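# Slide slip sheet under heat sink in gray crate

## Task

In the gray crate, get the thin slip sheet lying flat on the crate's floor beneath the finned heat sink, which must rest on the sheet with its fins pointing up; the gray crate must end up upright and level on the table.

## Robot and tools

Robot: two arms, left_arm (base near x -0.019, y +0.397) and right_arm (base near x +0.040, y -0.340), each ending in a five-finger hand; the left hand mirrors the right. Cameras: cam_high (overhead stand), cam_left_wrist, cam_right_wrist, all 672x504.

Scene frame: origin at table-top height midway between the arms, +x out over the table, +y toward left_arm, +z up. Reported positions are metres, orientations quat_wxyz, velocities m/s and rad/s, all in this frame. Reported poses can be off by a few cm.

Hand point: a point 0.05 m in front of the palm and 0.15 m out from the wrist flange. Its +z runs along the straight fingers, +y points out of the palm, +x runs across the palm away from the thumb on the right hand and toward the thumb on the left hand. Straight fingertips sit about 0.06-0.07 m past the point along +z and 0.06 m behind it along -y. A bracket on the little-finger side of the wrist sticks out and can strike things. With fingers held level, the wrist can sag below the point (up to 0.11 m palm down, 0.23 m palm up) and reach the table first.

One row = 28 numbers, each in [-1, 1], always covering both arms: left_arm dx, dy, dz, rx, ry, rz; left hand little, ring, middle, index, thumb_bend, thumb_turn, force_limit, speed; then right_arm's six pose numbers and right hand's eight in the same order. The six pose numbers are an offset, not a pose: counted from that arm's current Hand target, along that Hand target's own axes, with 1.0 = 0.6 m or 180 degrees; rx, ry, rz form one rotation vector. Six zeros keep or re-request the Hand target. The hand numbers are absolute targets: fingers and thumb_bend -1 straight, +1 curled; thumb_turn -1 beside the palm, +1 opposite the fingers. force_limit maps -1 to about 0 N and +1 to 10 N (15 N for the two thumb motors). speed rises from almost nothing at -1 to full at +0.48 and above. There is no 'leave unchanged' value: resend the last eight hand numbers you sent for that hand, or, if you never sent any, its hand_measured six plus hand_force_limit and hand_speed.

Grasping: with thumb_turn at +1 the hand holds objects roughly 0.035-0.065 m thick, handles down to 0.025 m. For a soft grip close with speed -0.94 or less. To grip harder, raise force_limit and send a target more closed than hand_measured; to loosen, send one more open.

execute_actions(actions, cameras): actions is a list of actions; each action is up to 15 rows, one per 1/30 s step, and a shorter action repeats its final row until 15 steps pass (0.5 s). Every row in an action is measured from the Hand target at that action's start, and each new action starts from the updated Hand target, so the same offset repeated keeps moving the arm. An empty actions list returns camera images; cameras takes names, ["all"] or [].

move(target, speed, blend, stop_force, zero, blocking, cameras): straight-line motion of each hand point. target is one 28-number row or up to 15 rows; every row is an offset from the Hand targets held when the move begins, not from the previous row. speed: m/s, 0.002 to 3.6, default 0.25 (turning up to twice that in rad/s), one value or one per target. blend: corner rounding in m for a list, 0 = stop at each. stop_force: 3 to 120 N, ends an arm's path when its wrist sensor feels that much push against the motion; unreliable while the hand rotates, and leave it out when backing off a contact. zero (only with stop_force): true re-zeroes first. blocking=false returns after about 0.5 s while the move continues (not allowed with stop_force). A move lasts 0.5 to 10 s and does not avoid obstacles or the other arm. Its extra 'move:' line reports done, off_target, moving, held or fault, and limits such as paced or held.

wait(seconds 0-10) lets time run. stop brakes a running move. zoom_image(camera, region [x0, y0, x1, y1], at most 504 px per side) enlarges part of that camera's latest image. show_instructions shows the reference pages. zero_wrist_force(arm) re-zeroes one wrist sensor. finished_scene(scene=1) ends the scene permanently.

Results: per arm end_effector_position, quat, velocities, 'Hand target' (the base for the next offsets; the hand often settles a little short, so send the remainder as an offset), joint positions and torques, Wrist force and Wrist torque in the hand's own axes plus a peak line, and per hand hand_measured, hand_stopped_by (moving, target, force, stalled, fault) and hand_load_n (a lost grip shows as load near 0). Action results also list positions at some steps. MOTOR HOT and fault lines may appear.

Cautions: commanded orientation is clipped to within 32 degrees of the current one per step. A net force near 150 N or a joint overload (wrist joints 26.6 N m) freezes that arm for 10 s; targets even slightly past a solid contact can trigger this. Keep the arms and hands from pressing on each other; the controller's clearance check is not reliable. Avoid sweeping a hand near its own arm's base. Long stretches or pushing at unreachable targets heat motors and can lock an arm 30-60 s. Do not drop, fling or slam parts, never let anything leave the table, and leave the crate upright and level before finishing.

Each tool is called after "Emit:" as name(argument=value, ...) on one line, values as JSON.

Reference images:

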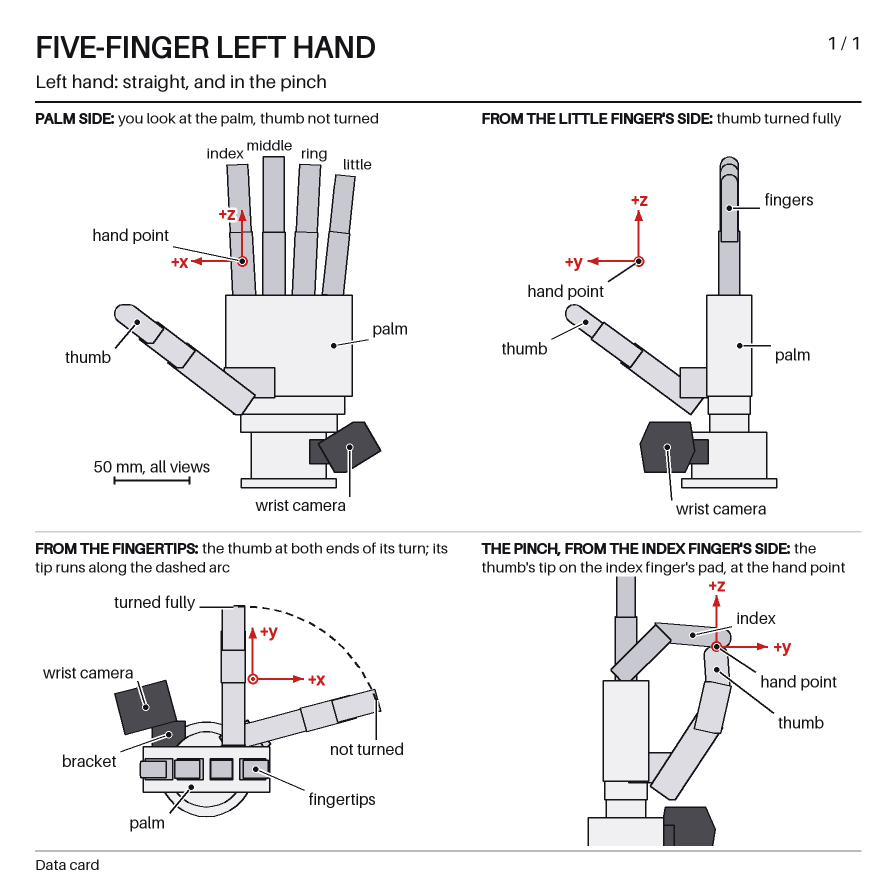

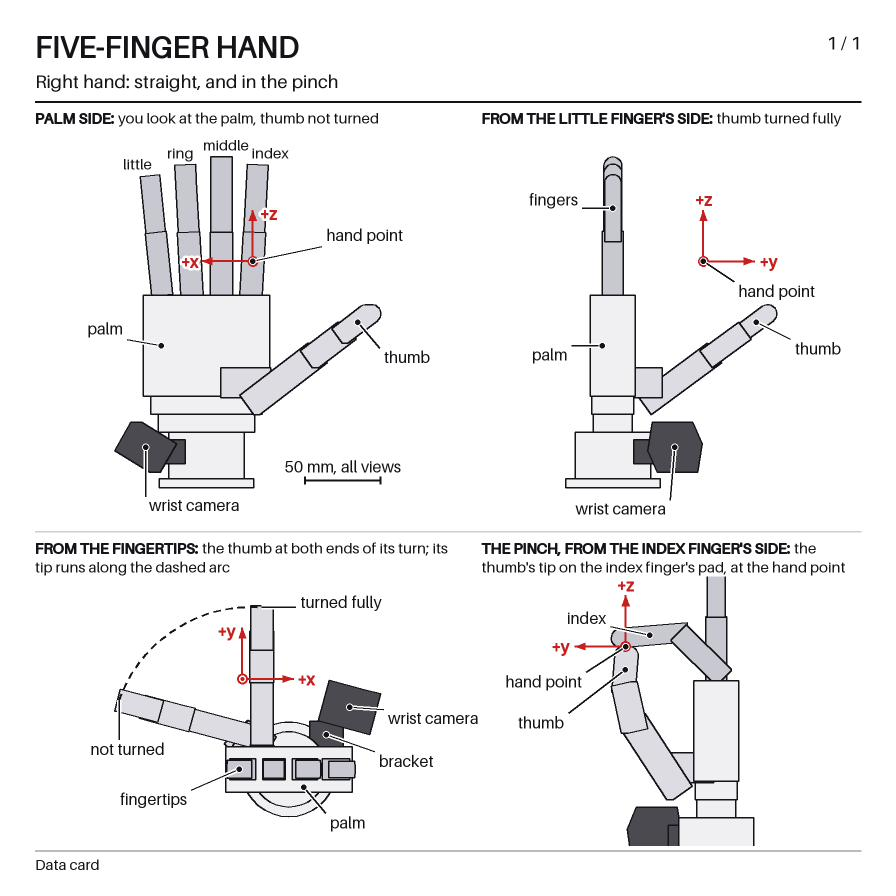

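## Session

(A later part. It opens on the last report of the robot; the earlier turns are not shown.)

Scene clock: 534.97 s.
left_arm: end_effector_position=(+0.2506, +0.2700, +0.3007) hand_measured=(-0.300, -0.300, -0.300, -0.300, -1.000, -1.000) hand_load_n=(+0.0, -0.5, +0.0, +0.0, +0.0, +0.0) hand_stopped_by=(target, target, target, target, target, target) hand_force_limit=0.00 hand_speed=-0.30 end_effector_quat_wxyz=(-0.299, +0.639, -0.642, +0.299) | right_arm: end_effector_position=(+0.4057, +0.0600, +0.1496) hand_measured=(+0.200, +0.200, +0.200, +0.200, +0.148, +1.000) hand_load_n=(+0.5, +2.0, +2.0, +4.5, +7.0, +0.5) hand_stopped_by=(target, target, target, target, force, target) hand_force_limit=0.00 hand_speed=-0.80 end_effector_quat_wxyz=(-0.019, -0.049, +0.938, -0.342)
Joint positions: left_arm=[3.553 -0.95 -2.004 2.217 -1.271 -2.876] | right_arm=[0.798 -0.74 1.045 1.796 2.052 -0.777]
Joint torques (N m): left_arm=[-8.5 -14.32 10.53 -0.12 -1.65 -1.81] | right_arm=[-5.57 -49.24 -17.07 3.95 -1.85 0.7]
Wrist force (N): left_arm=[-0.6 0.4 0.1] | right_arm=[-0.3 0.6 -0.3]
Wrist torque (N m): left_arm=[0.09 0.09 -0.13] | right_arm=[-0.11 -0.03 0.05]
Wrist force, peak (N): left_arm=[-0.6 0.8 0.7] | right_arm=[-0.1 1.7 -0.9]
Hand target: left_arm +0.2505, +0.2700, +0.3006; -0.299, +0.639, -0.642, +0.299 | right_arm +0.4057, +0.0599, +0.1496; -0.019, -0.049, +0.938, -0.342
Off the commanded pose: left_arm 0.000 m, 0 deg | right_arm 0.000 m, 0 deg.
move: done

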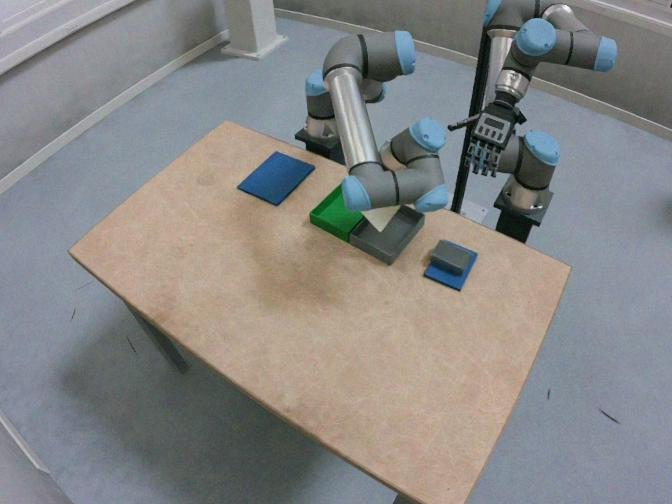

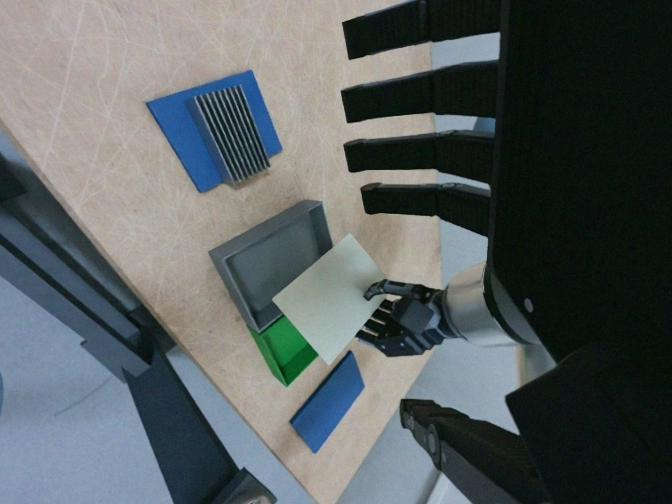

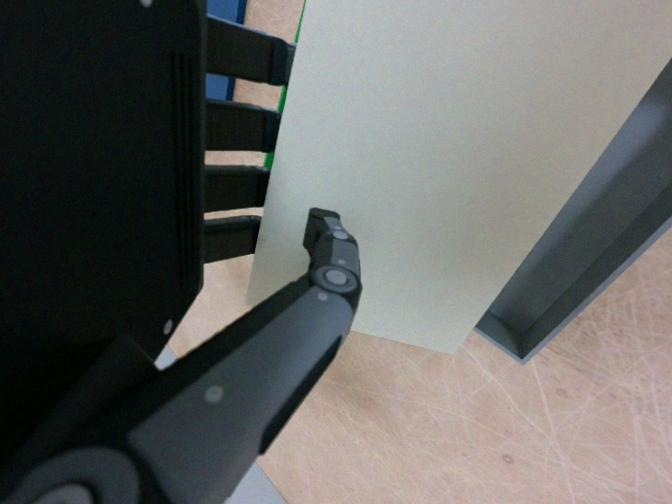

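Emit:
move(target=[[0,0,0, 0,0,0, -0.3, -0.3, -0.3, -0.3, -1, -1, 0, -0.3, -0.0075, 0.0886, 0.0333, -0.0009,0.0089,0.0106, 0.2, 0.2, 0.2, 0.2, 0.5, 1, 0, -0.8],[0,0,0, 0,0,0, -0.3, -0.3, -0.3, -0.3, -1, -1, 0, -0.3, -0.0117, 0.127, 0.0793, -0.0009,0.0089,0.0106, 0.2, 0.2, 0.2, 0.2, 0.5, 1, 0, -0.8]], speed=0.06, cameras=["all"])

Emit:
zoom_image(camera="cam_left_wrist", region=[200, 180, 400, 380])

Emit:
zoom_image(camera="cam_right_wrist", region=[400, 40, 672, 400])

Emit:
zoom_image(camera="cam_high", region=[330, 170, 450, 280])

Scene clock: 556.73 s.
left_arm: end_effector_position=(+0.2505, +0.2700, +0.3006) hand_measured=(-0.300, -0.300, -0.300, -0.300, -1.000, -1.000) hand_load_n=(+0.0, +0.0, -0.5, +0.0, +0.0, +0.0) hand_stopped_by=(target, target, target, target, target, target) hand_force_limit=0.00 hand_speed=-0.30 end_effector_quat_wxyz=(-0.299, +0.639, -0.642, +0.299) | right_arm: end_effector_position=(+0.4045, +0.0878, +0.0638) hand_measured=(+0.200, +0.200, +0.200, +0.200, +0.148, +1.000) hand_load_n=(+0.0, +2.0, +2.5, +4.5, +7.0, +0.5) hand_stopped_by=(target, target, target, target, force, target) hand_force_limit=0.00 hand_speed=-0.80 end_effector_quat_wxyz=(-0.027, -0.029, +0.939, -0.342) end_effector_velocity=(+0.000, -0.001, +0.002) end_effector_angular_velocity=(-0.002, +0.001, -0.001)
Joint positions: left_arm=[3.553 -0.95 -2.004 2.217 -1.271 -2.876] | right_arm=[0.827 -0.589 0.998 1.724 2.014 -0.707]
Joint velocities: left_arm=[within noise] | right_arm=[-0.001 -0.002 -0.001 0.006 0 0]
Joint torques (N m): left_arm=[-7.4 -14.3 18.66 0.77 -1.07 -1.38] | right_arm=[-11.6 -65.5 -26.83 4.77 3.27 -1.49]
Wrist force (N): left_arm=[-0.5 0.5 0.0] | right_arm=[0.0 0.8 -0.6]
Wrist torque (N m): left_arm=[0.10 0.07 -0.10] | right_arm=[-0.06 -0.06 0.03]
Wrist force, peak (N): left_arm=[-0.7 0.6 0.1] | right_arm=[0.0 1.5 0.2]
Hand target: left_arm +0.2505, +0.2700, +0.3006; -0.299, +0.639, -0.642, +0.299 | right_arm +0.4046, +0.0878, +0.0639; -0.027, -0.029, +0.939, -0.342
Off the commanded pose: left_arm 0.000 m, 0 deg | right_arm 0.000 m, 0 deg.
move: done

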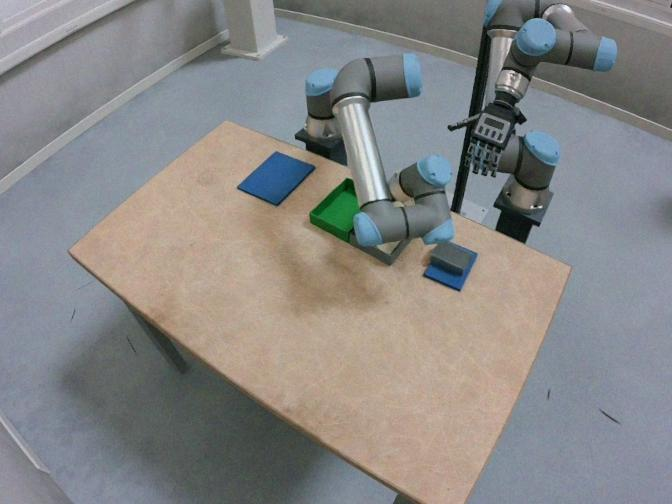

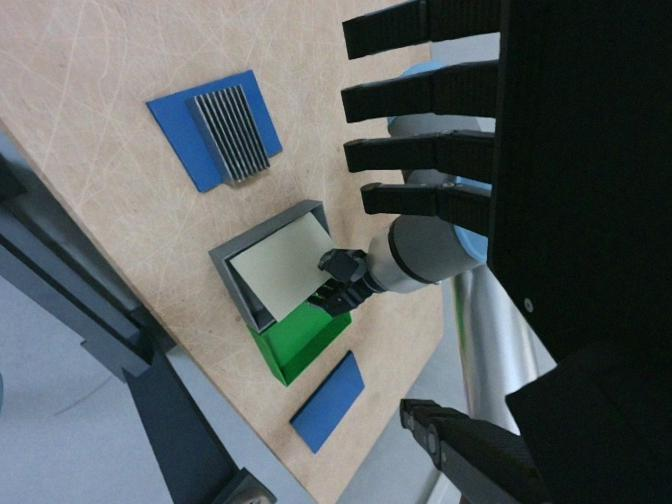

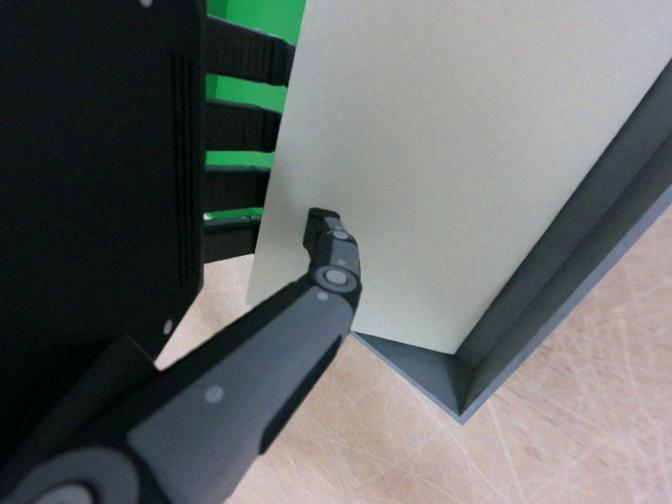

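Scaled by 2.520 from the camera's 672x504 image, which has a finer 960x720 frame.

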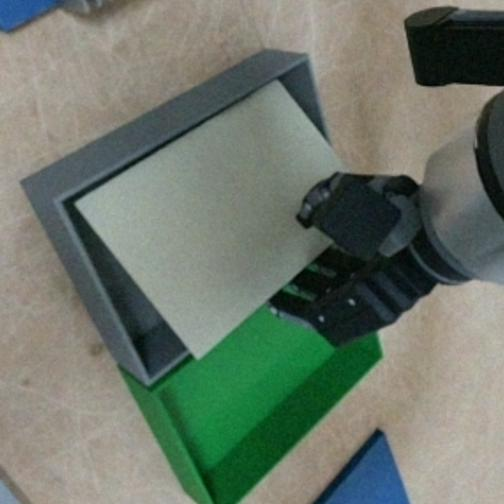

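Scaled by 1.400 from the camera's 672x504 image, which has a finer 960x720 frame.

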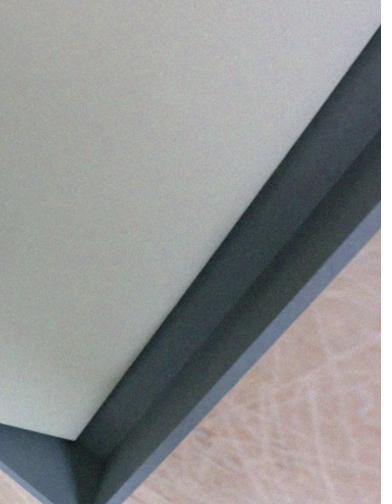

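Scaled by 4.200 from the camera's 672x504 image, which has a finer 960x720 frame.

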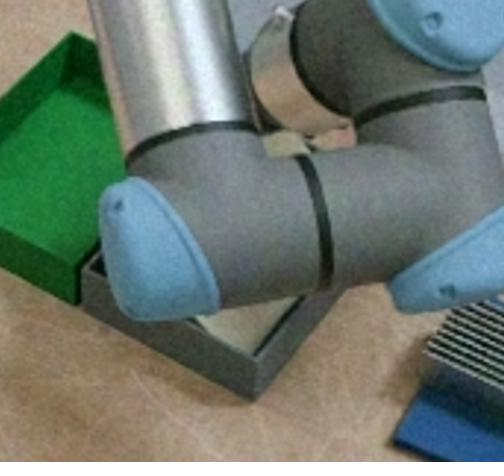

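Emit:
move(target=[0,0,0, 0,0,0, -0.3, -0.3, -0.3, -0.3, -1, -1, 0, -0.3, -0.001, 0.0167, 0.0121, 0,0,0, 0.2, 0.2, 0.2, 0.2, 0.5, 1, 0, -0.8], speed=0.01, stop_force=3, cameras=["cam_left_wrist","cam_right_wrist"])

Emit:
zoom_image(camera="cam_left_wrist", region=[200, 180, 400, 380])

Scene clock: 567.77 s.
left_arm: end_effector_position=(+0.2505, +0.2700, +0.3006) hand_measured=(-0.300, -0.300, -0.300, -0.300, -1.000, -1.000) hand_load_n=(+0.0, +0.0, +0.0, -0.5, +0.0, +0.0) hand_stopped_by=(target, target, target, target, target, target) hand_force_limit=0.00 hand_speed=-0.30 end_effector_quat_wxyz=(-0.299, +0.639, -0.642, +0.299) | right_arm: end_effector_position=(+0.4042, +0.0909, +0.0519) hand_measured=(+0.200, +0.200, +0.200, +0.200, +0.148, +1.000) hand_load_n=(+0.0, +2.0, +2.0, +4.0, +6.5, +1.0) hand_stopped_by=(target, target, target, target, force, target) hand_force_limit=0.00 hand_speed=-0.80 end_effector_quat_wxyz=(-0.027, -0.029, +0.939, -0.342)
Joint positions: left_arm=[3.553 -0.95 -2.004 2.217 -1.271 -2.876] | right_arm=[0.831 -0.569 0.992 1.711 2.012 -0.704]
Joint torques (N m): left_arm=[-0.03 -11.64 25.39 0.84 -0.25 -0.49] | right_arm=[0.73 -65.81 -13.46 4.75 -0.95 -0.95]
Wrist force (N): left_arm=[-0.5 0.4 0.2] | right_arm=[0.0 0.4 -0.8]
Wrist torque (N m): left_arm=[0.07 0.08 -0.09] | right_arm=[-0.09 -0.06 -0.06]
Wrist force, peak (N): left_arm=[-0.8 0.4 0.0] | right_arm=[0.2 1.0 -0.8]
Hand target: left_arm +0.2505, +0.2700, +0.3006; -0.299, +0.639, -0.642, +0.299 | right_arm +0.4042, +0.0909, +0.0519; -0.027, -0.029, +0.939, -0.342
Off the commanded pose: left_arm 0.000 m, 0 deg | right_arm 0.000 m, 0 deg.
move: done
Images, in order (width x height): cam_left_wrist 672x504, cam_right_wrist 672x504.

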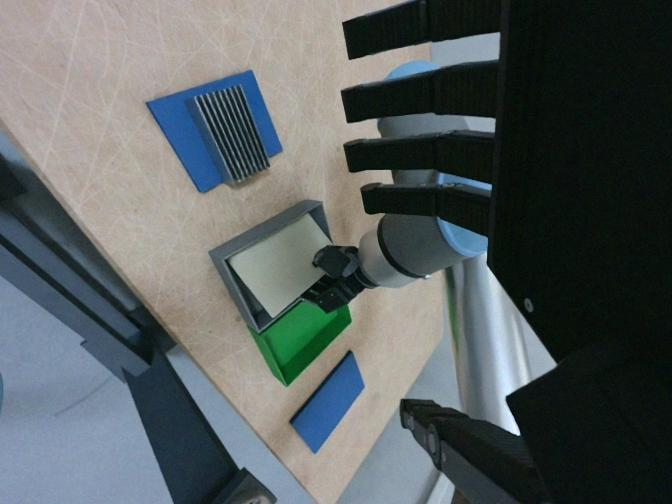

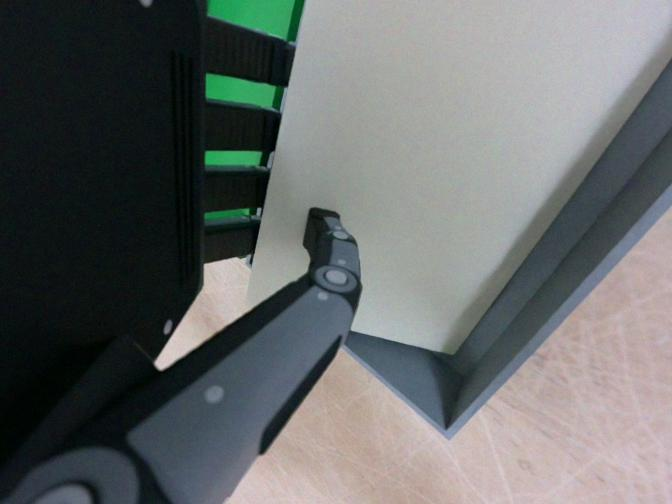

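Scaled by 2.520 from the camera's 672x504 image, which has a finer 960x720 frame.

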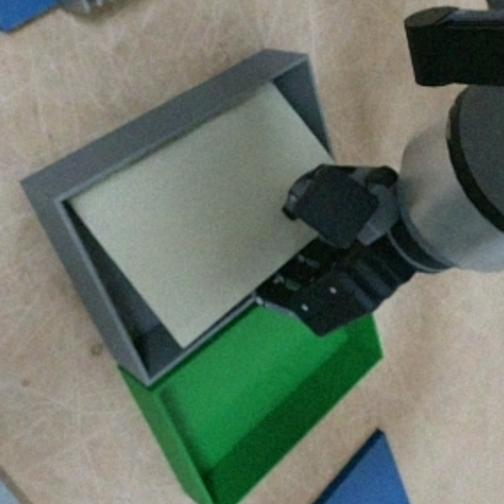

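Emit:
move(target=[0,0,0, 0,0,0, -0.3, -0.3, -0.3, -0.3, -1, -1, 0, -0.3, -0.001, 0.0086, 0.0128, 0,0,0, 0.2, 0.2, 0.2, 0.2, 0.5, 1, 0, -0.8], speed=0.01, stop_force=3, cameras=["cam_left_wrist","cam_right_wrist"])

Emit:
zoom_image(camera="cam_left_wrist", region=[200, 180, 400, 380])

Scene clock: 572.63 s.
left_arm: end_effector_position=(+0.2505, +0.2700, +0.3006) hand_measured=(-0.300, -0.300, -0.300, -0.300, -1.000, -1.000) hand_load_n=(+0.0, +0.0, +0.0, +0.0, +0.0, +0.0) hand_stopped_by=(target, target, target, target, target, target) hand_force_limit=0.00 hand_speed=-0.30 end_effector_quat_wxyz=(-0.299, +0.639, -0.642, +0.299) | right_arm: end_effector_position=(+0.4043, +0.0906, +0.0492) hand_measured=(+0.200, +0.200, +0.200, +0.200, +0.148, +1.000) hand_load_n=(+0.5, +1.5, +1.0, +2.5, +6.0, +0.5) hand_stopped_by=(target, target, target, target, force, target) hand_force_limit=0.00 hand_speed=-0.80 end_effector_quat_wxyz=(-0.027, -0.029, +0.939, -0.342)
Joint positions: left_arm=[3.553 -0.95 -2.004 2.217 -1.271 -2.876] | right_arm=[0.83 -0.567 0.995 1.706 2.012 -0.704]
Joint torques (N m): left_arm=[3.67 -11.66 25 0.94 0.27 -0.3] | right_arm=[3.99 -64.46 -25.99 4.56 0.78 1.03]
Wrist force (N): left_arm=[-0.6 0.5 0.1] | right_arm=[0.5 -1.5 -2.7]
Wrist torque (N m): left_arm=[0.10 0.08 -0.10] | right_arm=[-0.29 -0.15 0.00]
Wrist force, peak (N): left_arm=[-0.9 0.4 0.1] | right_arm=[0.7 -2.6 -3.0]
Hand target: left_arm +0.2505, +0.2700, +0.3006; -0.299, +0.639, -0.642, +0.299 | right_arm +0.4042, +0.0906, +0.0492; -0.027, -0.029, +0.939, -0.342 (not the last commanded pose)
Off the commanded pose: left_arm 0.000 m, 0 deg | right_arm 0.007 m, 0 deg.
move: contact (right_arm)
Images, in order (width x height): cam_left_wrist 672x504, cam_right_wrist 672x504.

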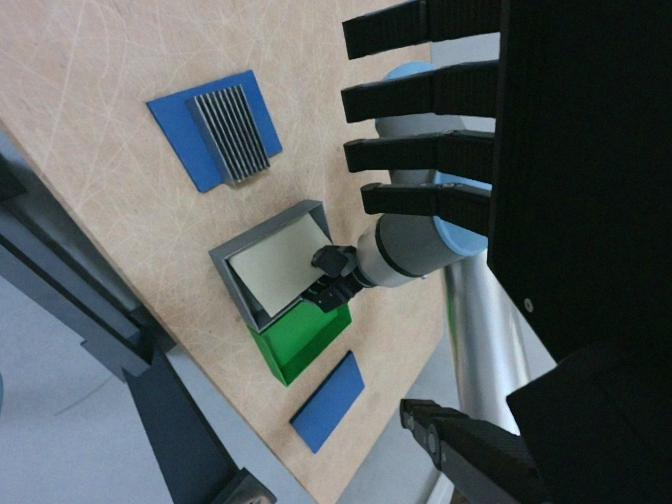

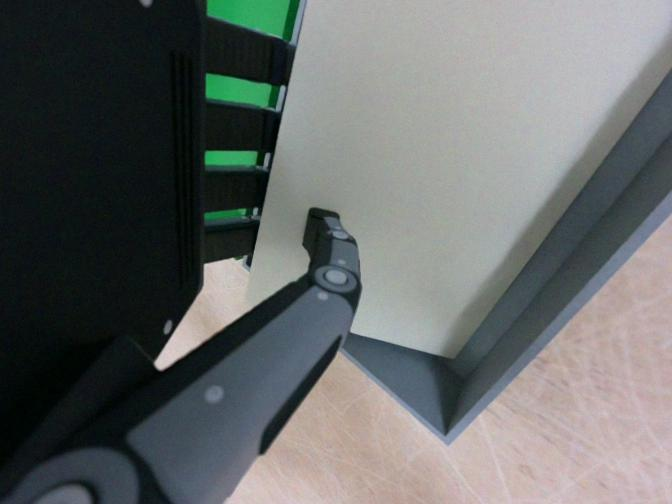

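Scaled by 2.520 from the camera's 672x504 image, which has a finer 960x720 frame.

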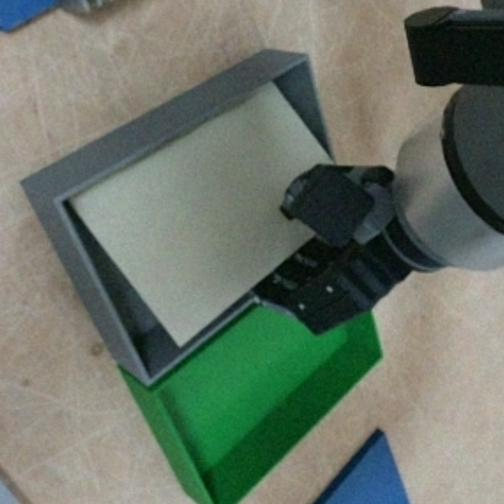

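Emit:
move(target=[[0,0,0, 0,0,0, -0.3, -0.3, -0.3, -0.3, -1, -1, 0, -0.3, 0,0,0, 0,0,0, 0.2, 0.2, 0.2, 0.2, -1, 1, 0, 0],[0,0,0, 0,0,0, -0.3, -0.3, -0.3, -0.3, -1, -1, 0, -0.3, 0,-0.14,0, 0,0,0, 0.2, 0.2, 0.2, 0.2, -1, 1, 0, 0]], speed=0.15, cameras=["all"])

Emit:
zoom_image(camera="cam_left_wrist", region=[200, 180, 400, 380])

Scene clock: 581.17 s.
left_arm: end_effector_position=(+0.2505, +0.2700, +0.3006) hand_measured=(-0.300, -0.300, -0.300, -0.300, -1.000, -1.000) hand_load_n=(+0.0, +0.0, +0.0, +0.0, +0.0, -0.5) hand_stopped_by=(target, target, target, target, target, target) hand_force_limit=0.00 hand_speed=-0.30 end_effector_quat_wxyz=(-0.299, +0.639, -0.642, +0.299) | right_arm: end_effector_position=(+0.4103, +0.0263, +0.1030) hand_measured=(+0.200, +0.200, +0.200, +0.200, -1.000, +1.000) hand_load_n=(+0.0, +0.0, +0.0, +0.0, +0.0, +0.0) hand_stopped_by=(target, target, target, target, target, target) hand_force_limit=0.00 hand_speed=0.00 end_effector_quat_wxyz=(-0.027, -0.029, +0.939, -0.342)
Joint positions: left_arm=[3.553 -0.95 -2.004 2.217 -1.271 -2.876] | right_arm=[0.746 -0.749 1.188 1.658 2.056 -0.784]
Joint torques (N m): left_arm=[9.22 -9.76 24.37 0.75 0.9 0.06] | right_arm=[5.29 -56.25 -20.46 4.68 -1.9 0.52]
Wrist force (N): left_arm=[-0.6 0.2 0.1] | right_arm=[0.0 0.1 -0.9]
Wrist torque (N m): left_arm=[0.06 0.08 -0.10] | right_arm=[-0.10 -0.05 -0.08]
Wrist force, peak (N): left_arm=[-0.7 0.5 0.1] | right_arm=[0.6 -3.1 -3.2]
Hand target: left_arm +0.2505, +0.2700, +0.3006; -0.299, +0.639, -0.642, +0.299 | right_arm +0.4103, +0.0263, +0.1030; -0.027, -0.029, +0.939, -0.342
Off the commanded pose: left_arm 0.000 m, 0 deg | right_arm 0.000 m, 0 deg.
move: done

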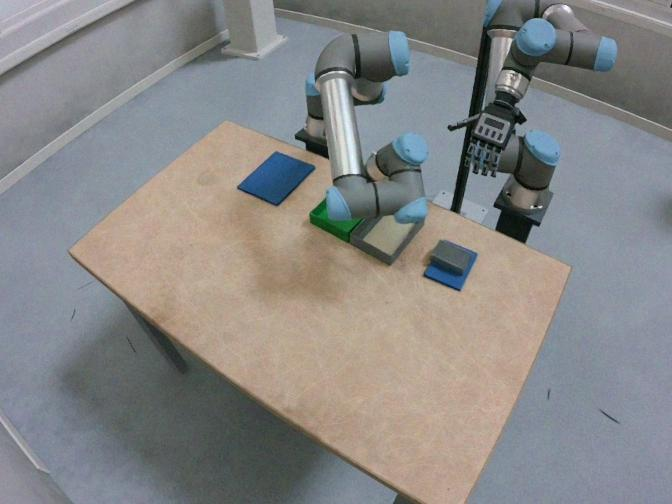

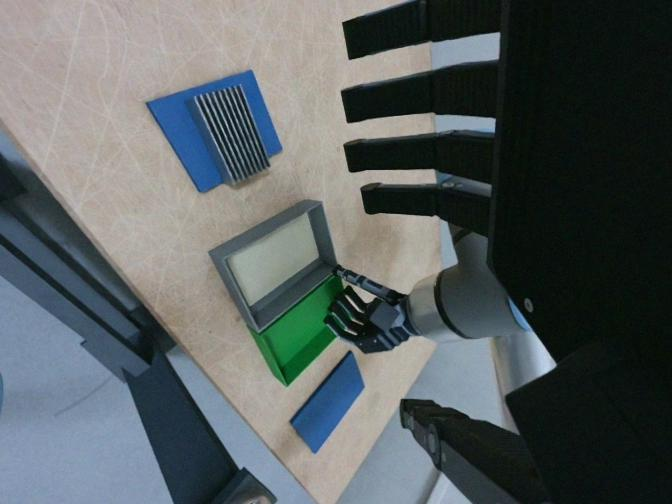

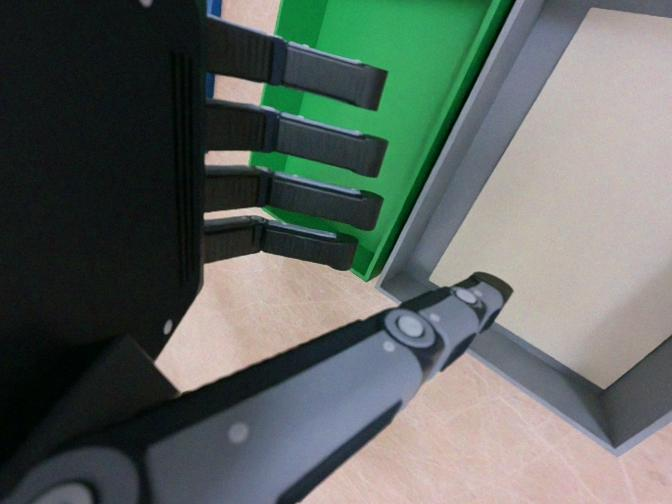

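Scaled by 2.520 from the camera's 672x504 image, which has a finer 960x720 frame.

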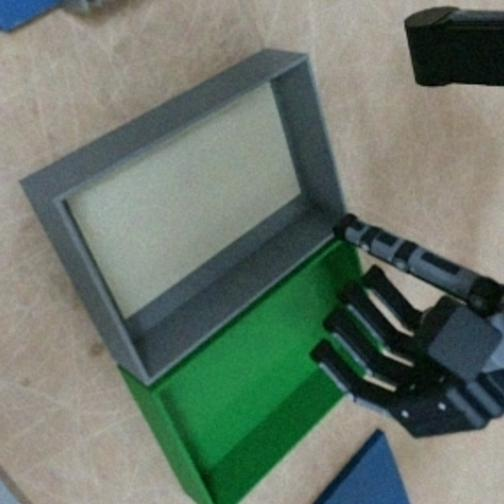

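Emit:
move(target=[-0.01, 0.09, 0.3189, 0,0,0, 1, -0.3, -0.3, -0.3, -1, 1, 0, 0, 0.048, -0.508, 0.108, 0,0,0, 0.2, 0.2, 0.2, 0.2, -1, 1, 0, 0], speed=0.2, cameras=["all"])

Emit:
zoom_image(camera="cam_high", region=[300, 160, 500, 300])

Scene clock: 595.23 s.
left_arm: end_effector_position=(+0.3624, +0.2759, +0.1363) hand_measured=(+1.000, -0.300, -0.300, -0.300, -1.000, +1.000) hand_load_n=(-0.5, +0.0, +0.0, +0.0, -0.5, +0.5) hand_stopped_by=(target, target, target, target, target, target) hand_force_limit=0.00 hand_speed=0.00 end_effector_quat_wxyz=(-0.299, +0.639, -0.643, +0.299) | right_arm: end_effector_position=(+0.4015, -0.2494, +0.2506) hand_measured=(+0.200, +0.200, +0.200, +0.200, -1.000, +1.000) hand_load_n=(+0.0, +0.0, +0.0, +0.0, +0.0, +0.0) hand_stopped_by=(target, target, target, target, target, target) hand_force_limit=0.00 hand_speed=0.00 end_effector_quat_wxyz=(-0.027, -0.029, +0.939, -0.342)
Joint positions: left_arm=[3.358 -1.364 -2.196 2.853 -1.417 -3.008] | right_arm=[0.231 -1.337 1.631 1.48 2.246 -1.362]
Joint torques (N m): left_arm=[10.53 6.87 27.63 0.93 1.51 0.68] | right_arm=[-10.21 -34.57 -27.71 4.58 -1.26 -1.25]
Wrist force (N): left_arm=[-0.8 0.5 -0.1] | right_arm=[0.0 0.6 -0.8]
Wrist torque (N m): left_arm=[0.10 0.11 0.00] | right_arm=[-0.04 -0.06 -0.05]
Wrist force, peak (N): left_arm=[-0.5 0.9 1.1] | right_arm=[-0.2 2.6 -1.1]
Hand target: left_arm +0.3625, +0.2760, +0.1363; -0.299, +0.639, -0.642, +0.299 | right_arm +0.4015, -0.2495, +0.2506; -0.027, -0.029, +0.939, -0.342
Off the commanded pose: left_arm 0.000 m, 0 deg | right_arm 0.000 m, 0 deg.
move: done

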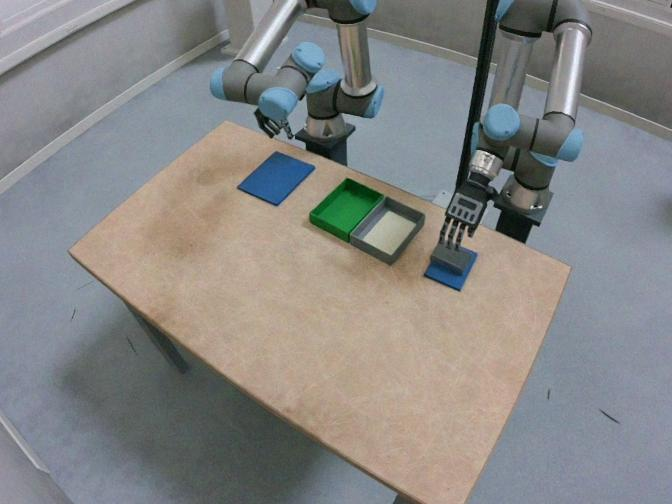

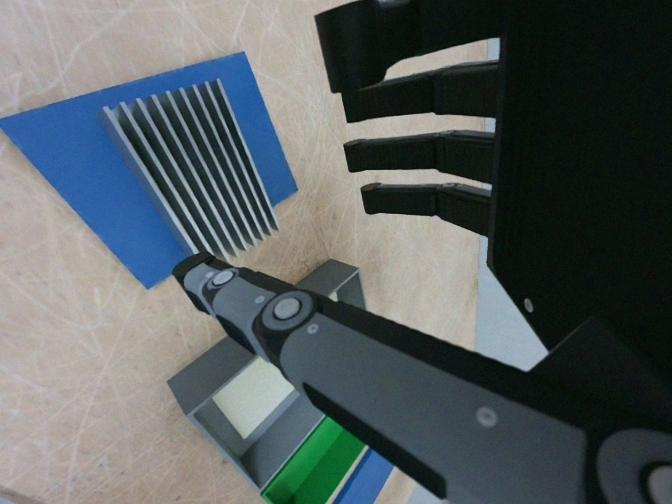

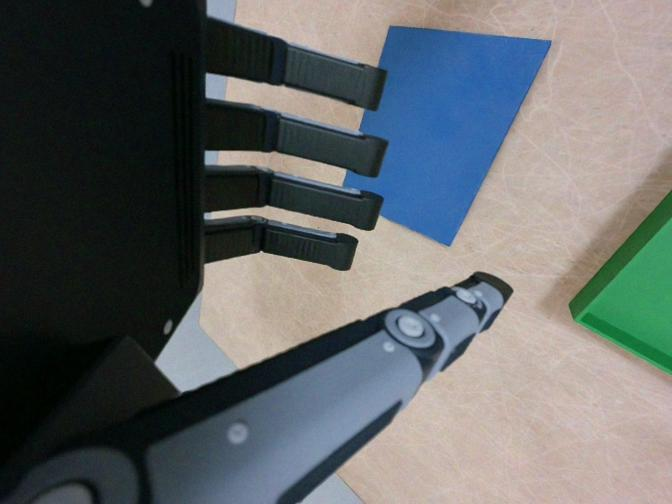

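Scaled by 2.520 from the camera's 672x504 image, which has a finer 960x720 frame.

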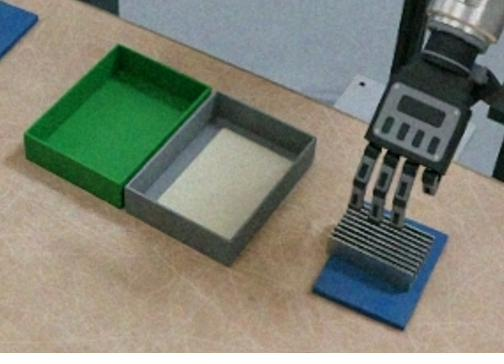

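Emit:
move(target=[0, 0.12, 0.1097, 0,0,0, 1, -0.4, -0.4, -0.4, -1, 1, 0, 0, 0,0,0, 0,0,0, 0.2, 0.2, 0.2, 0.2, -1, 1, 0, 0], speed=0.05, stop_force=6, cameras=["cam_left_wrist"])

Scene clock: 604.90 s.
left_arm: end_effector_position=(+0.3668, +0.2762, +0.0389) hand_measured=(+1.000, -0.400, -0.400, -0.400, -1.000, +1.000) hand_load_n=(+0.0, +0.0, +0.0, +0.0, +0.0, +0.0) hand_stopped_by=(target, target, target, target, target, target) hand_force_limit=0.00 hand_speed=0.00 end_effector_quat_wxyz=(-0.299, +0.639, -0.642, +0.299) | right_arm: end_effector_position=(+0.4015, -0.2495, +0.2506) hand_measured=(+0.200, +0.200, +0.200, +0.200, -1.000, +1.000) hand_load_n=(+0.0, +0.0, +0.0, +0.0, +0.0, +0.0) hand_stopped_by=(target, target, target, target, target, target) hand_force_limit=0.00 hand_speed=0.00 end_effector_quat_wxyz=(-0.027, -0.029, +0.939, -0.342)
Joint positions: left_arm=[3.355 -1.541 -2.345 3.179 -1.42 -3.01] | right_arm=[0.231 -1.338 1.631 1.48 2.246 -1.362]
Joint torques (N m): left_arm=[-4.37 25.33 22.98 1.09 -0.71 -0.95] | right_arm=[-11.63 -38.55 -28.1 4.11 -0.44 -1.47]
Wrist force (N): left_arm=[-0.7 0.2 0.1] | right_arm=[0.1 0.5 -0.7]
Wrist torque (N m): left_arm=[0.06 0.10 0.01] | right_arm=[-0.06 -0.07 -0.02]
Wrist force, peak (N): left_arm=[-0.9 0.6 0.0] | right_arm=[0.1 0.5 -1.0]
Hand target: left_arm +0.3668, +0.2762, +0.0389; -0.299, +0.639, -0.642, +0.299 | right_arm +0.4015, -0.2495, +0.2506; -0.027, -0.029, +0.939, -0.342
Off the commanded pose: left_arm 0.000 m, 0 deg | right_arm 0.000 m, 0 deg.
move: done
Images, in order (width x height): cam_left_wrist 672x504.

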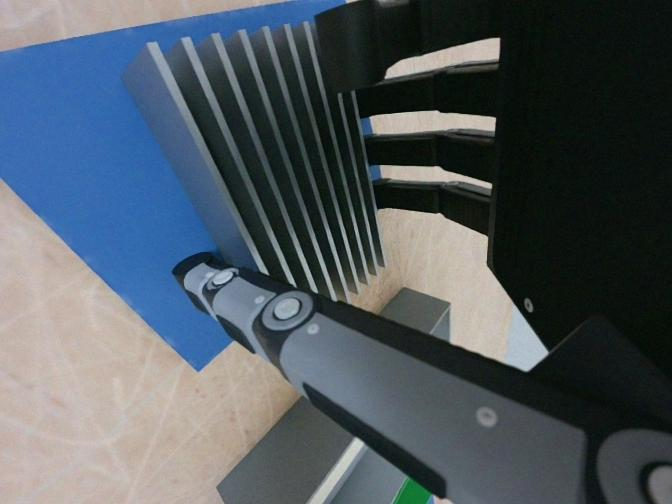

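Emit:
move(target=[[0,0,0, 0,0,0, 1, -0.15, -0.15, -0.15, -1, 1, 0, -0.7, 0,0,0, 0,0,0, 0.2, 0.2, 0.2, 0.2, -1, 1, 0, 0]], speed=0.05, cameras=["cam_left_wrist"])

Emit:
move(target=[[0,0,0, 0,0,0, 1, -0.15, -0.15, -0.15, -0.4, 1, 0.2, -0.8, 0,0,0, 0,0,0, 0.2, 0.2, 0.2, 0.2, -1, 1, 0, 0]], speed=0.05, cameras=["cam_left_wrist"])

Scene clock: 610.43 s.
left_arm: end_effector_position=(+0.3668, +0.2762, +0.0389) hand_measured=(+1.000, -0.150, -0.150, -0.150, -1.000, +1.000) hand_load_n=(+0.0, +0.0, +0.0, +0.0, +0.0, +0.0) hand_stopped_by=(target, target, target, target, target, target) hand_force_limit=0.00 hand_speed=-0.70 end_effector_quat_wxyz=(-0.299, +0.639, -0.642, +0.299) | right_arm: end_effector_position=(+0.4015, -0.2495, +0.2506) hand_measured=(+0.200, +0.200, +0.200, +0.200, -1.000, +1.000) hand_load_n=(+0.0, +0.0, +0.0, +0.0, -0.5, +0.0) hand_stopped_by=(target, target, target, target, target, target) hand_force_limit=0.00 hand_speed=0.00 end_effector_quat_wxyz=(-0.027, -0.029, +0.939, -0.342)
Joint positions: left_arm=[3.355 -1.541 -2.345 3.179 -1.42 -3.01] | right_arm=[0.231 -1.338 1.631 1.48 2.246 -1.362]
Joint torques (N m): left_arm=[9.64 25.32 20.59 0.34 0.97 0.05] | right_arm=[-11.04 -38.04 -27.57 3.76 -0.09 -1.48]
Wrist force (N): left_arm=[-0.8 0.4 0.0] | right_arm=[0.0 0.4 -0.8]
Wrist torque (N m): left_arm=[0.09 0.12 -0.01] | right_arm=[-0.08 -0.06 -0.04]
Wrist force, peak (N): left_arm=[-0.9 0.6 0.1] | right_arm=[0.0 0.5 -1.1]
Hand target: left_arm +0.3668, +0.2762, +0.0389; -0.299, +0.639, -0.642, +0.299 | right_arm +0.4015, -0.2495, +0.2506; -0.027, -0.029, +0.939, -0.342
Off the commanded pose: left_arm 0.000 m, 0 deg | right_arm 0.000 m, 0 deg.
move: done
Images, in order (width x height): cam_left_wrist 672x504.

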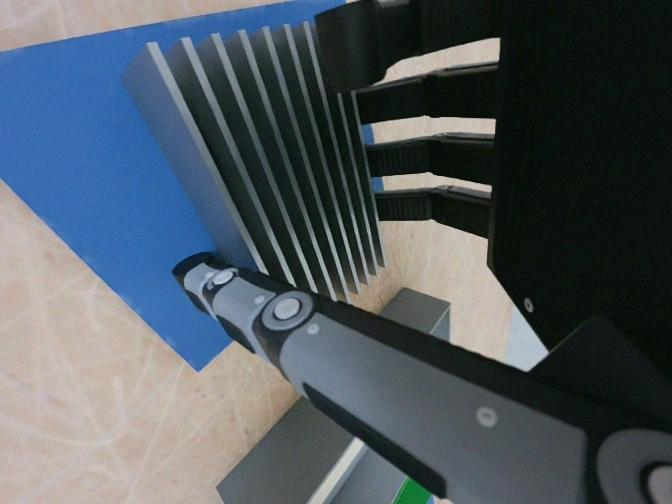

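Scene clock: 611.37 s.
left_arm: end_effector_position=(+0.3668, +0.2762, +0.0389) hand_measured=(+1.000, -0.150, -0.150, -0.150, -0.818, +1.000) hand_load_n=(+0.0, +0.0, +7.0, +1.5, +9.0, +1.0) hand_stopped_by=(target, target, target, target, force, target) hand_force_limit=0.20 hand_speed=-0.80 end_effector_quat_wxyz=(-0.299, +0.639, -0.642, +0.299) | right_arm: end_effector_position=(+0.4015, -0.2495, +0.2506) hand_measured=(+0.200, +0.200, +0.200, +0.200, -1.000, +1.000) hand_load_n=(+0.0, +0.5, +0.0, +0.0, +0.0, +0.0) hand_stopped_by=(target, target, target, target, target, target) hand_force_limit=0.00 hand_speed=0.00 end_effector_quat_wxyz=(-0.027, -0.029, +0.939, -0.342)
Joint positions: left_arm=[3.355 -1.541 -2.345 3.179 -1.42 -3.01] | right_arm=[0.231 -1.338 1.631 1.48 2.246 -1.362]
Joint torques (N m): left_arm=[9.97 22.78 15.48 -1.09 1.09 0.14] | right_arm=[-11.37 -38.12 -27.75 3.53 0.09 -1.56]
Wrist force (N): left_arm=[-0.6 -1.3 -2.1] | right_arm=[0.0 0.5 -0.7]
Wrist torque (N m): left_arm=[0.12 0.03 0.04] | right_arm=[-0.06 -0.05 -0.03]
Wrist force, peak (N): left_arm=[-0.8 -1.0 -4.2] | right_arm=[0.0 0.5 -1.0]
Hand target: left_arm +0.3668, +0.2762, +0.0389; -0.299, +0.639, -0.642, +0.299 | right_arm +0.4015, -0.2495, +0.2506; -0.027, -0.029, +0.939, -0.342
Off the commanded pose: left_arm 0.000 m, 0 deg | right_arm 0.000 m, 0 deg.
move: done
Images, in order (width x height): cam_left_wrist 672x504.

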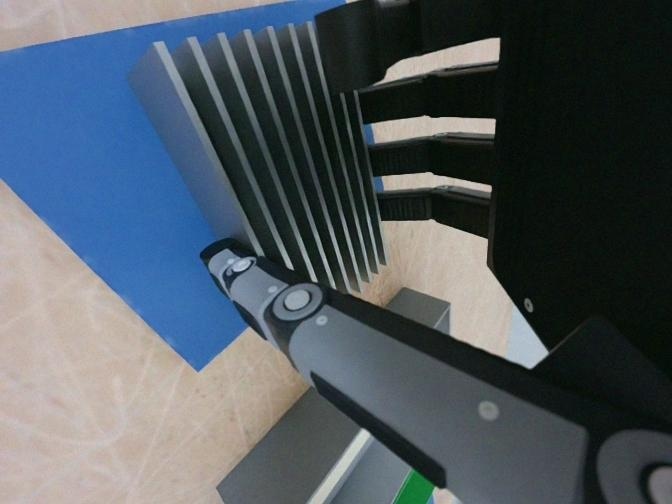

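Emit:
move(target=[[0,-0.0385,-0.032, 0,0,0, 1, -0.15, -0.15, -0.15, -0.4, 1, 0.2, -0.8, 0,0,0, 0,0,0, 0.2, 0.2, 0.2, 0.2, -1, 1, 0, 0]], speed=0.04, cameras=["cam_left_wrist","cam_high"])

Emit:
zoom_image(camera="cam_high", region=[400, 190, 500, 300])

Scene clock: 618.93 s.
left_arm: end_effector_position=(+0.3670, +0.2761, +0.0690) hand_measured=(+1.000, -0.150, -0.150, -0.150, -0.818, +1.000) hand_load_n=(+0.0, +0.0, +7.5, +2.0, +8.5, +0.5) hand_stopped_by=(target, target, target, target, force, target) hand_force_limit=0.20 hand_speed=-0.80 end_effector_quat_wxyz=(-0.299, +0.639, -0.642, +0.299) | right_arm: end_effector_position=(+0.4015, -0.2495, +0.2506) hand_measured=(+0.200, +0.200, +0.200, +0.200, -1.000, +1.000) hand_load_n=(+0.0, +0.0, +0.0, +0.0, +0.0, +0.0) hand_stopped_by=(target, target, target, target, target, target) hand_force_limit=0.00 hand_speed=0.00 end_effector_quat_wxyz=(-0.027, -0.029, +0.939, -0.342)
Joint positions: left_arm=[3.354 -1.479 -2.302 3.074 -1.42 -3.01] | right_arm=[0.231 -1.338 1.631 1.48 2.246 -1.362]
Joint torques (N m): left_arm=[-5.41 3.89 6.57 1.47 -1.03 -0.66] | right_arm=[-11.2 -37.93 -27.47 3.04 0.53 -1.38]
Wrist force (N): left_arm=[-0.9 2.0 1.3] | right_arm=[-0.1 0.5 -0.6]
Wrist torque (N m): left_arm=[0.12 0.16 -0.05] | right_arm=[-0.07 -0.05 -0.03]
Wrist force, peak (N): left_arm=[-0.8 -1.8 -3.6] | right_arm=[0.1 0.4 -1.1]
Hand target: left_arm +0.3669, +0.2761, +0.0689; -0.299, +0.639, -0.642, +0.299 | right_arm +0.4015, -0.2495, +0.2506; -0.027, -0.029, +0.939, -0.342
Off the commanded pose: left_arm 0.000 m, 0 deg | right_arm 0.000 m, 0 deg.
move: done
Images, in order (width x height): cam_high 672x504, cam_left_wrist 672x504.

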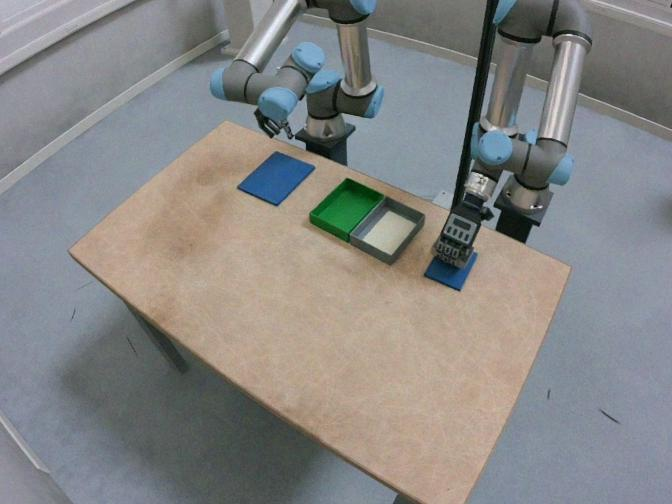

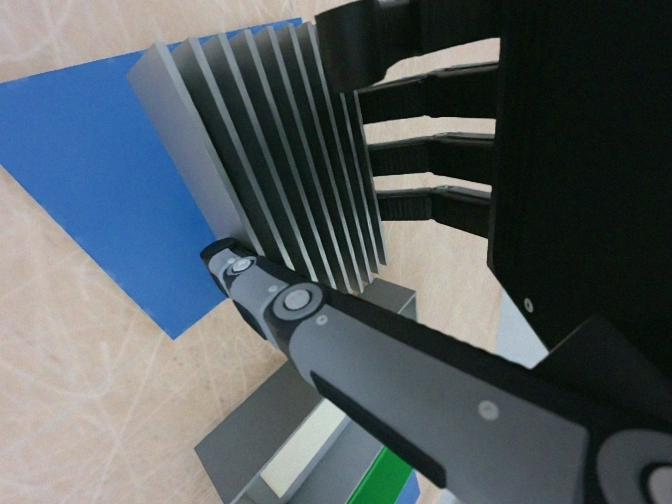

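Scaled by 4.582 from the camera's 672x504 image, which has a finer 960x720 frame.

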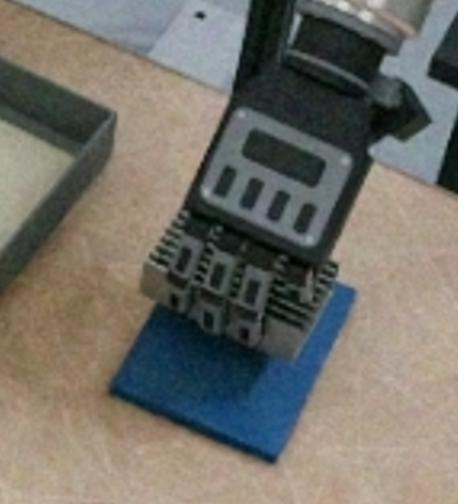

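Emit:
move(target=[[0,-0.0706,-0.0587, 0,0,0, 1, -0.15, -0.15, -0.15, -0.4, 1, 0.2, -0.8, 0,0,0, 0,0,0, 0.2, 0.2, 0.2, 0.2, -1, 1, 0, 0],[0.3317,-0.0888,-0.0368, 0,0,0, 1, -0.15, -0.15, -0.15, -0.4, 1, 0.2, -0.8, 0,0,0, 0,0,0, 0.2, 0.2, 0.2, 0.2, -1, 1, 0, 0],[0.3317,-0.0452,-0.0005, 0,0,0, 1, -0.15, -0.15, -0.15, -0.4, 1, 0.2, -0.8, 0,0,0, 0,0,0, 0.2, 0.2, 0.2, 0.2, -1, 1, 0, 0]], speed=0.1, blend=[0.02,0.02,0], cameras=["all"])

Emit:
zoom_image(camera="cam_high", region=[330, 160, 450, 280])

Emit:
zoom_image(camera="cam_left_wrist", region=[0, 0, 504, 504])

Scene clock: 627.63 s.
left_arm: end_effector_position=(+0.3832, +0.0770, +0.0893) hand_measured=(+1.000, -0.150, -0.150, -0.150, -0.818, +1.000) hand_load_n=(+0.0, +0.0, +7.5, +2.0, +8.0, +0.5) hand_stopped_by=(target, target, target, target, force, target) hand_force_limit=0.20 hand_speed=-0.80 end_effector_quat_wxyz=(-0.299, +0.639, -0.643, +0.299) | right_arm: end_effector_position=(+0.4015, -0.2495, +0.2506) hand_measured=(+0.200, +0.200, +0.200, +0.200, -1.000, +1.000) hand_load_n=(+0.0, +0.0, +0.0, +0.0, +0.0, +0.0) hand_stopped_by=(target, target, target, target, target, target) hand_force_limit=0.00 hand_speed=0.00 end_effector_quat_wxyz=(-0.027, -0.029, +0.939, -0.342)
Joint positions: left_arm=[2.657 -1.795 -1.908 2.94 -1.947 -3.475] | right_arm=[0.231 -1.338 1.631 1.48 2.246 -1.362]
Joint torques (N m): left_arm=[10.86 37.72 22.66 -0.14 0.86 1.3] | right_arm=[-11.36 -37.98 -27.08 2.28 1.29 -1.25]
Wrist force (N): left_arm=[-0.4 2.3 1.5] | right_arm=[0.2 0.3 -0.9]
Wrist torque (N m): left_arm=[0.16 0.10 -0.08] | right_arm=[-0.07 -0.07 -0.02]
Wrist force, peak (N): left_arm=[-0.7 3.5 2.4] | right_arm=[0.1 0.6 -1.0]
Hand target: left_arm +0.3833, +0.0770, +0.0894; -0.299, +0.639, -0.642, +0.299 | right_arm +0.4015, -0.2495, +0.2506; -0.027, -0.029, +0.939, -0.342
Off the commanded pose: left_arm 0.000 m, 0 deg | right_arm 0.000 m, 0 deg.
move: done; blend cut to 0.017 m at target 2

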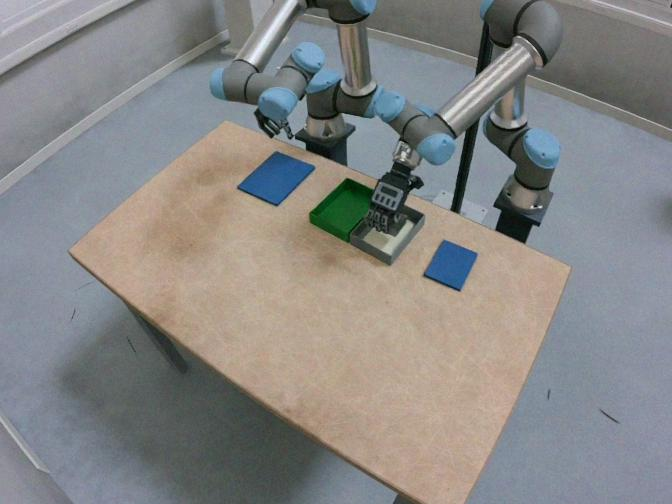

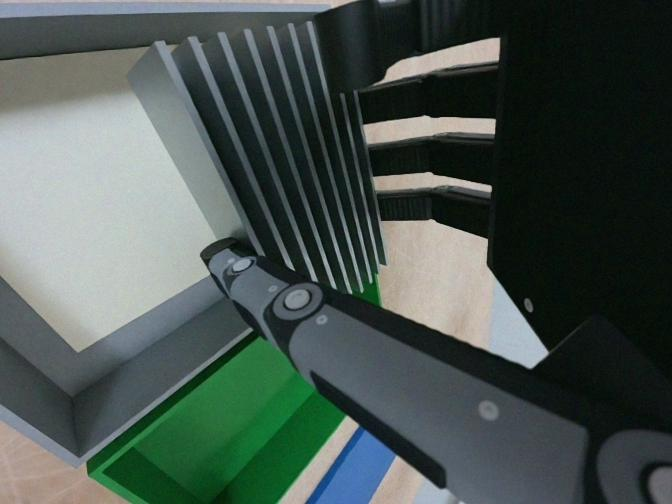

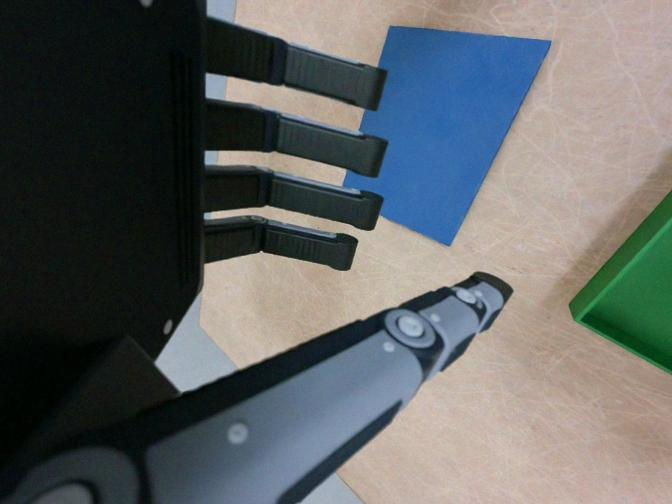

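Scaled by 4.200 from the camera's 672x504 image, which has a finer 960x720 frame.

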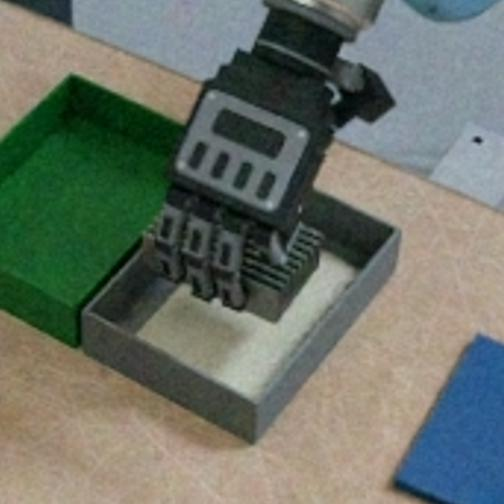

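Scaled by 1.000.

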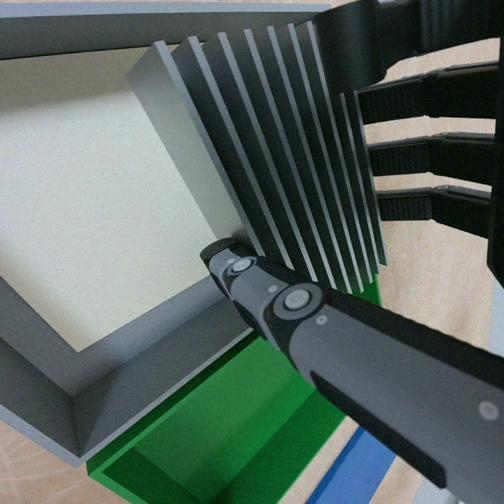

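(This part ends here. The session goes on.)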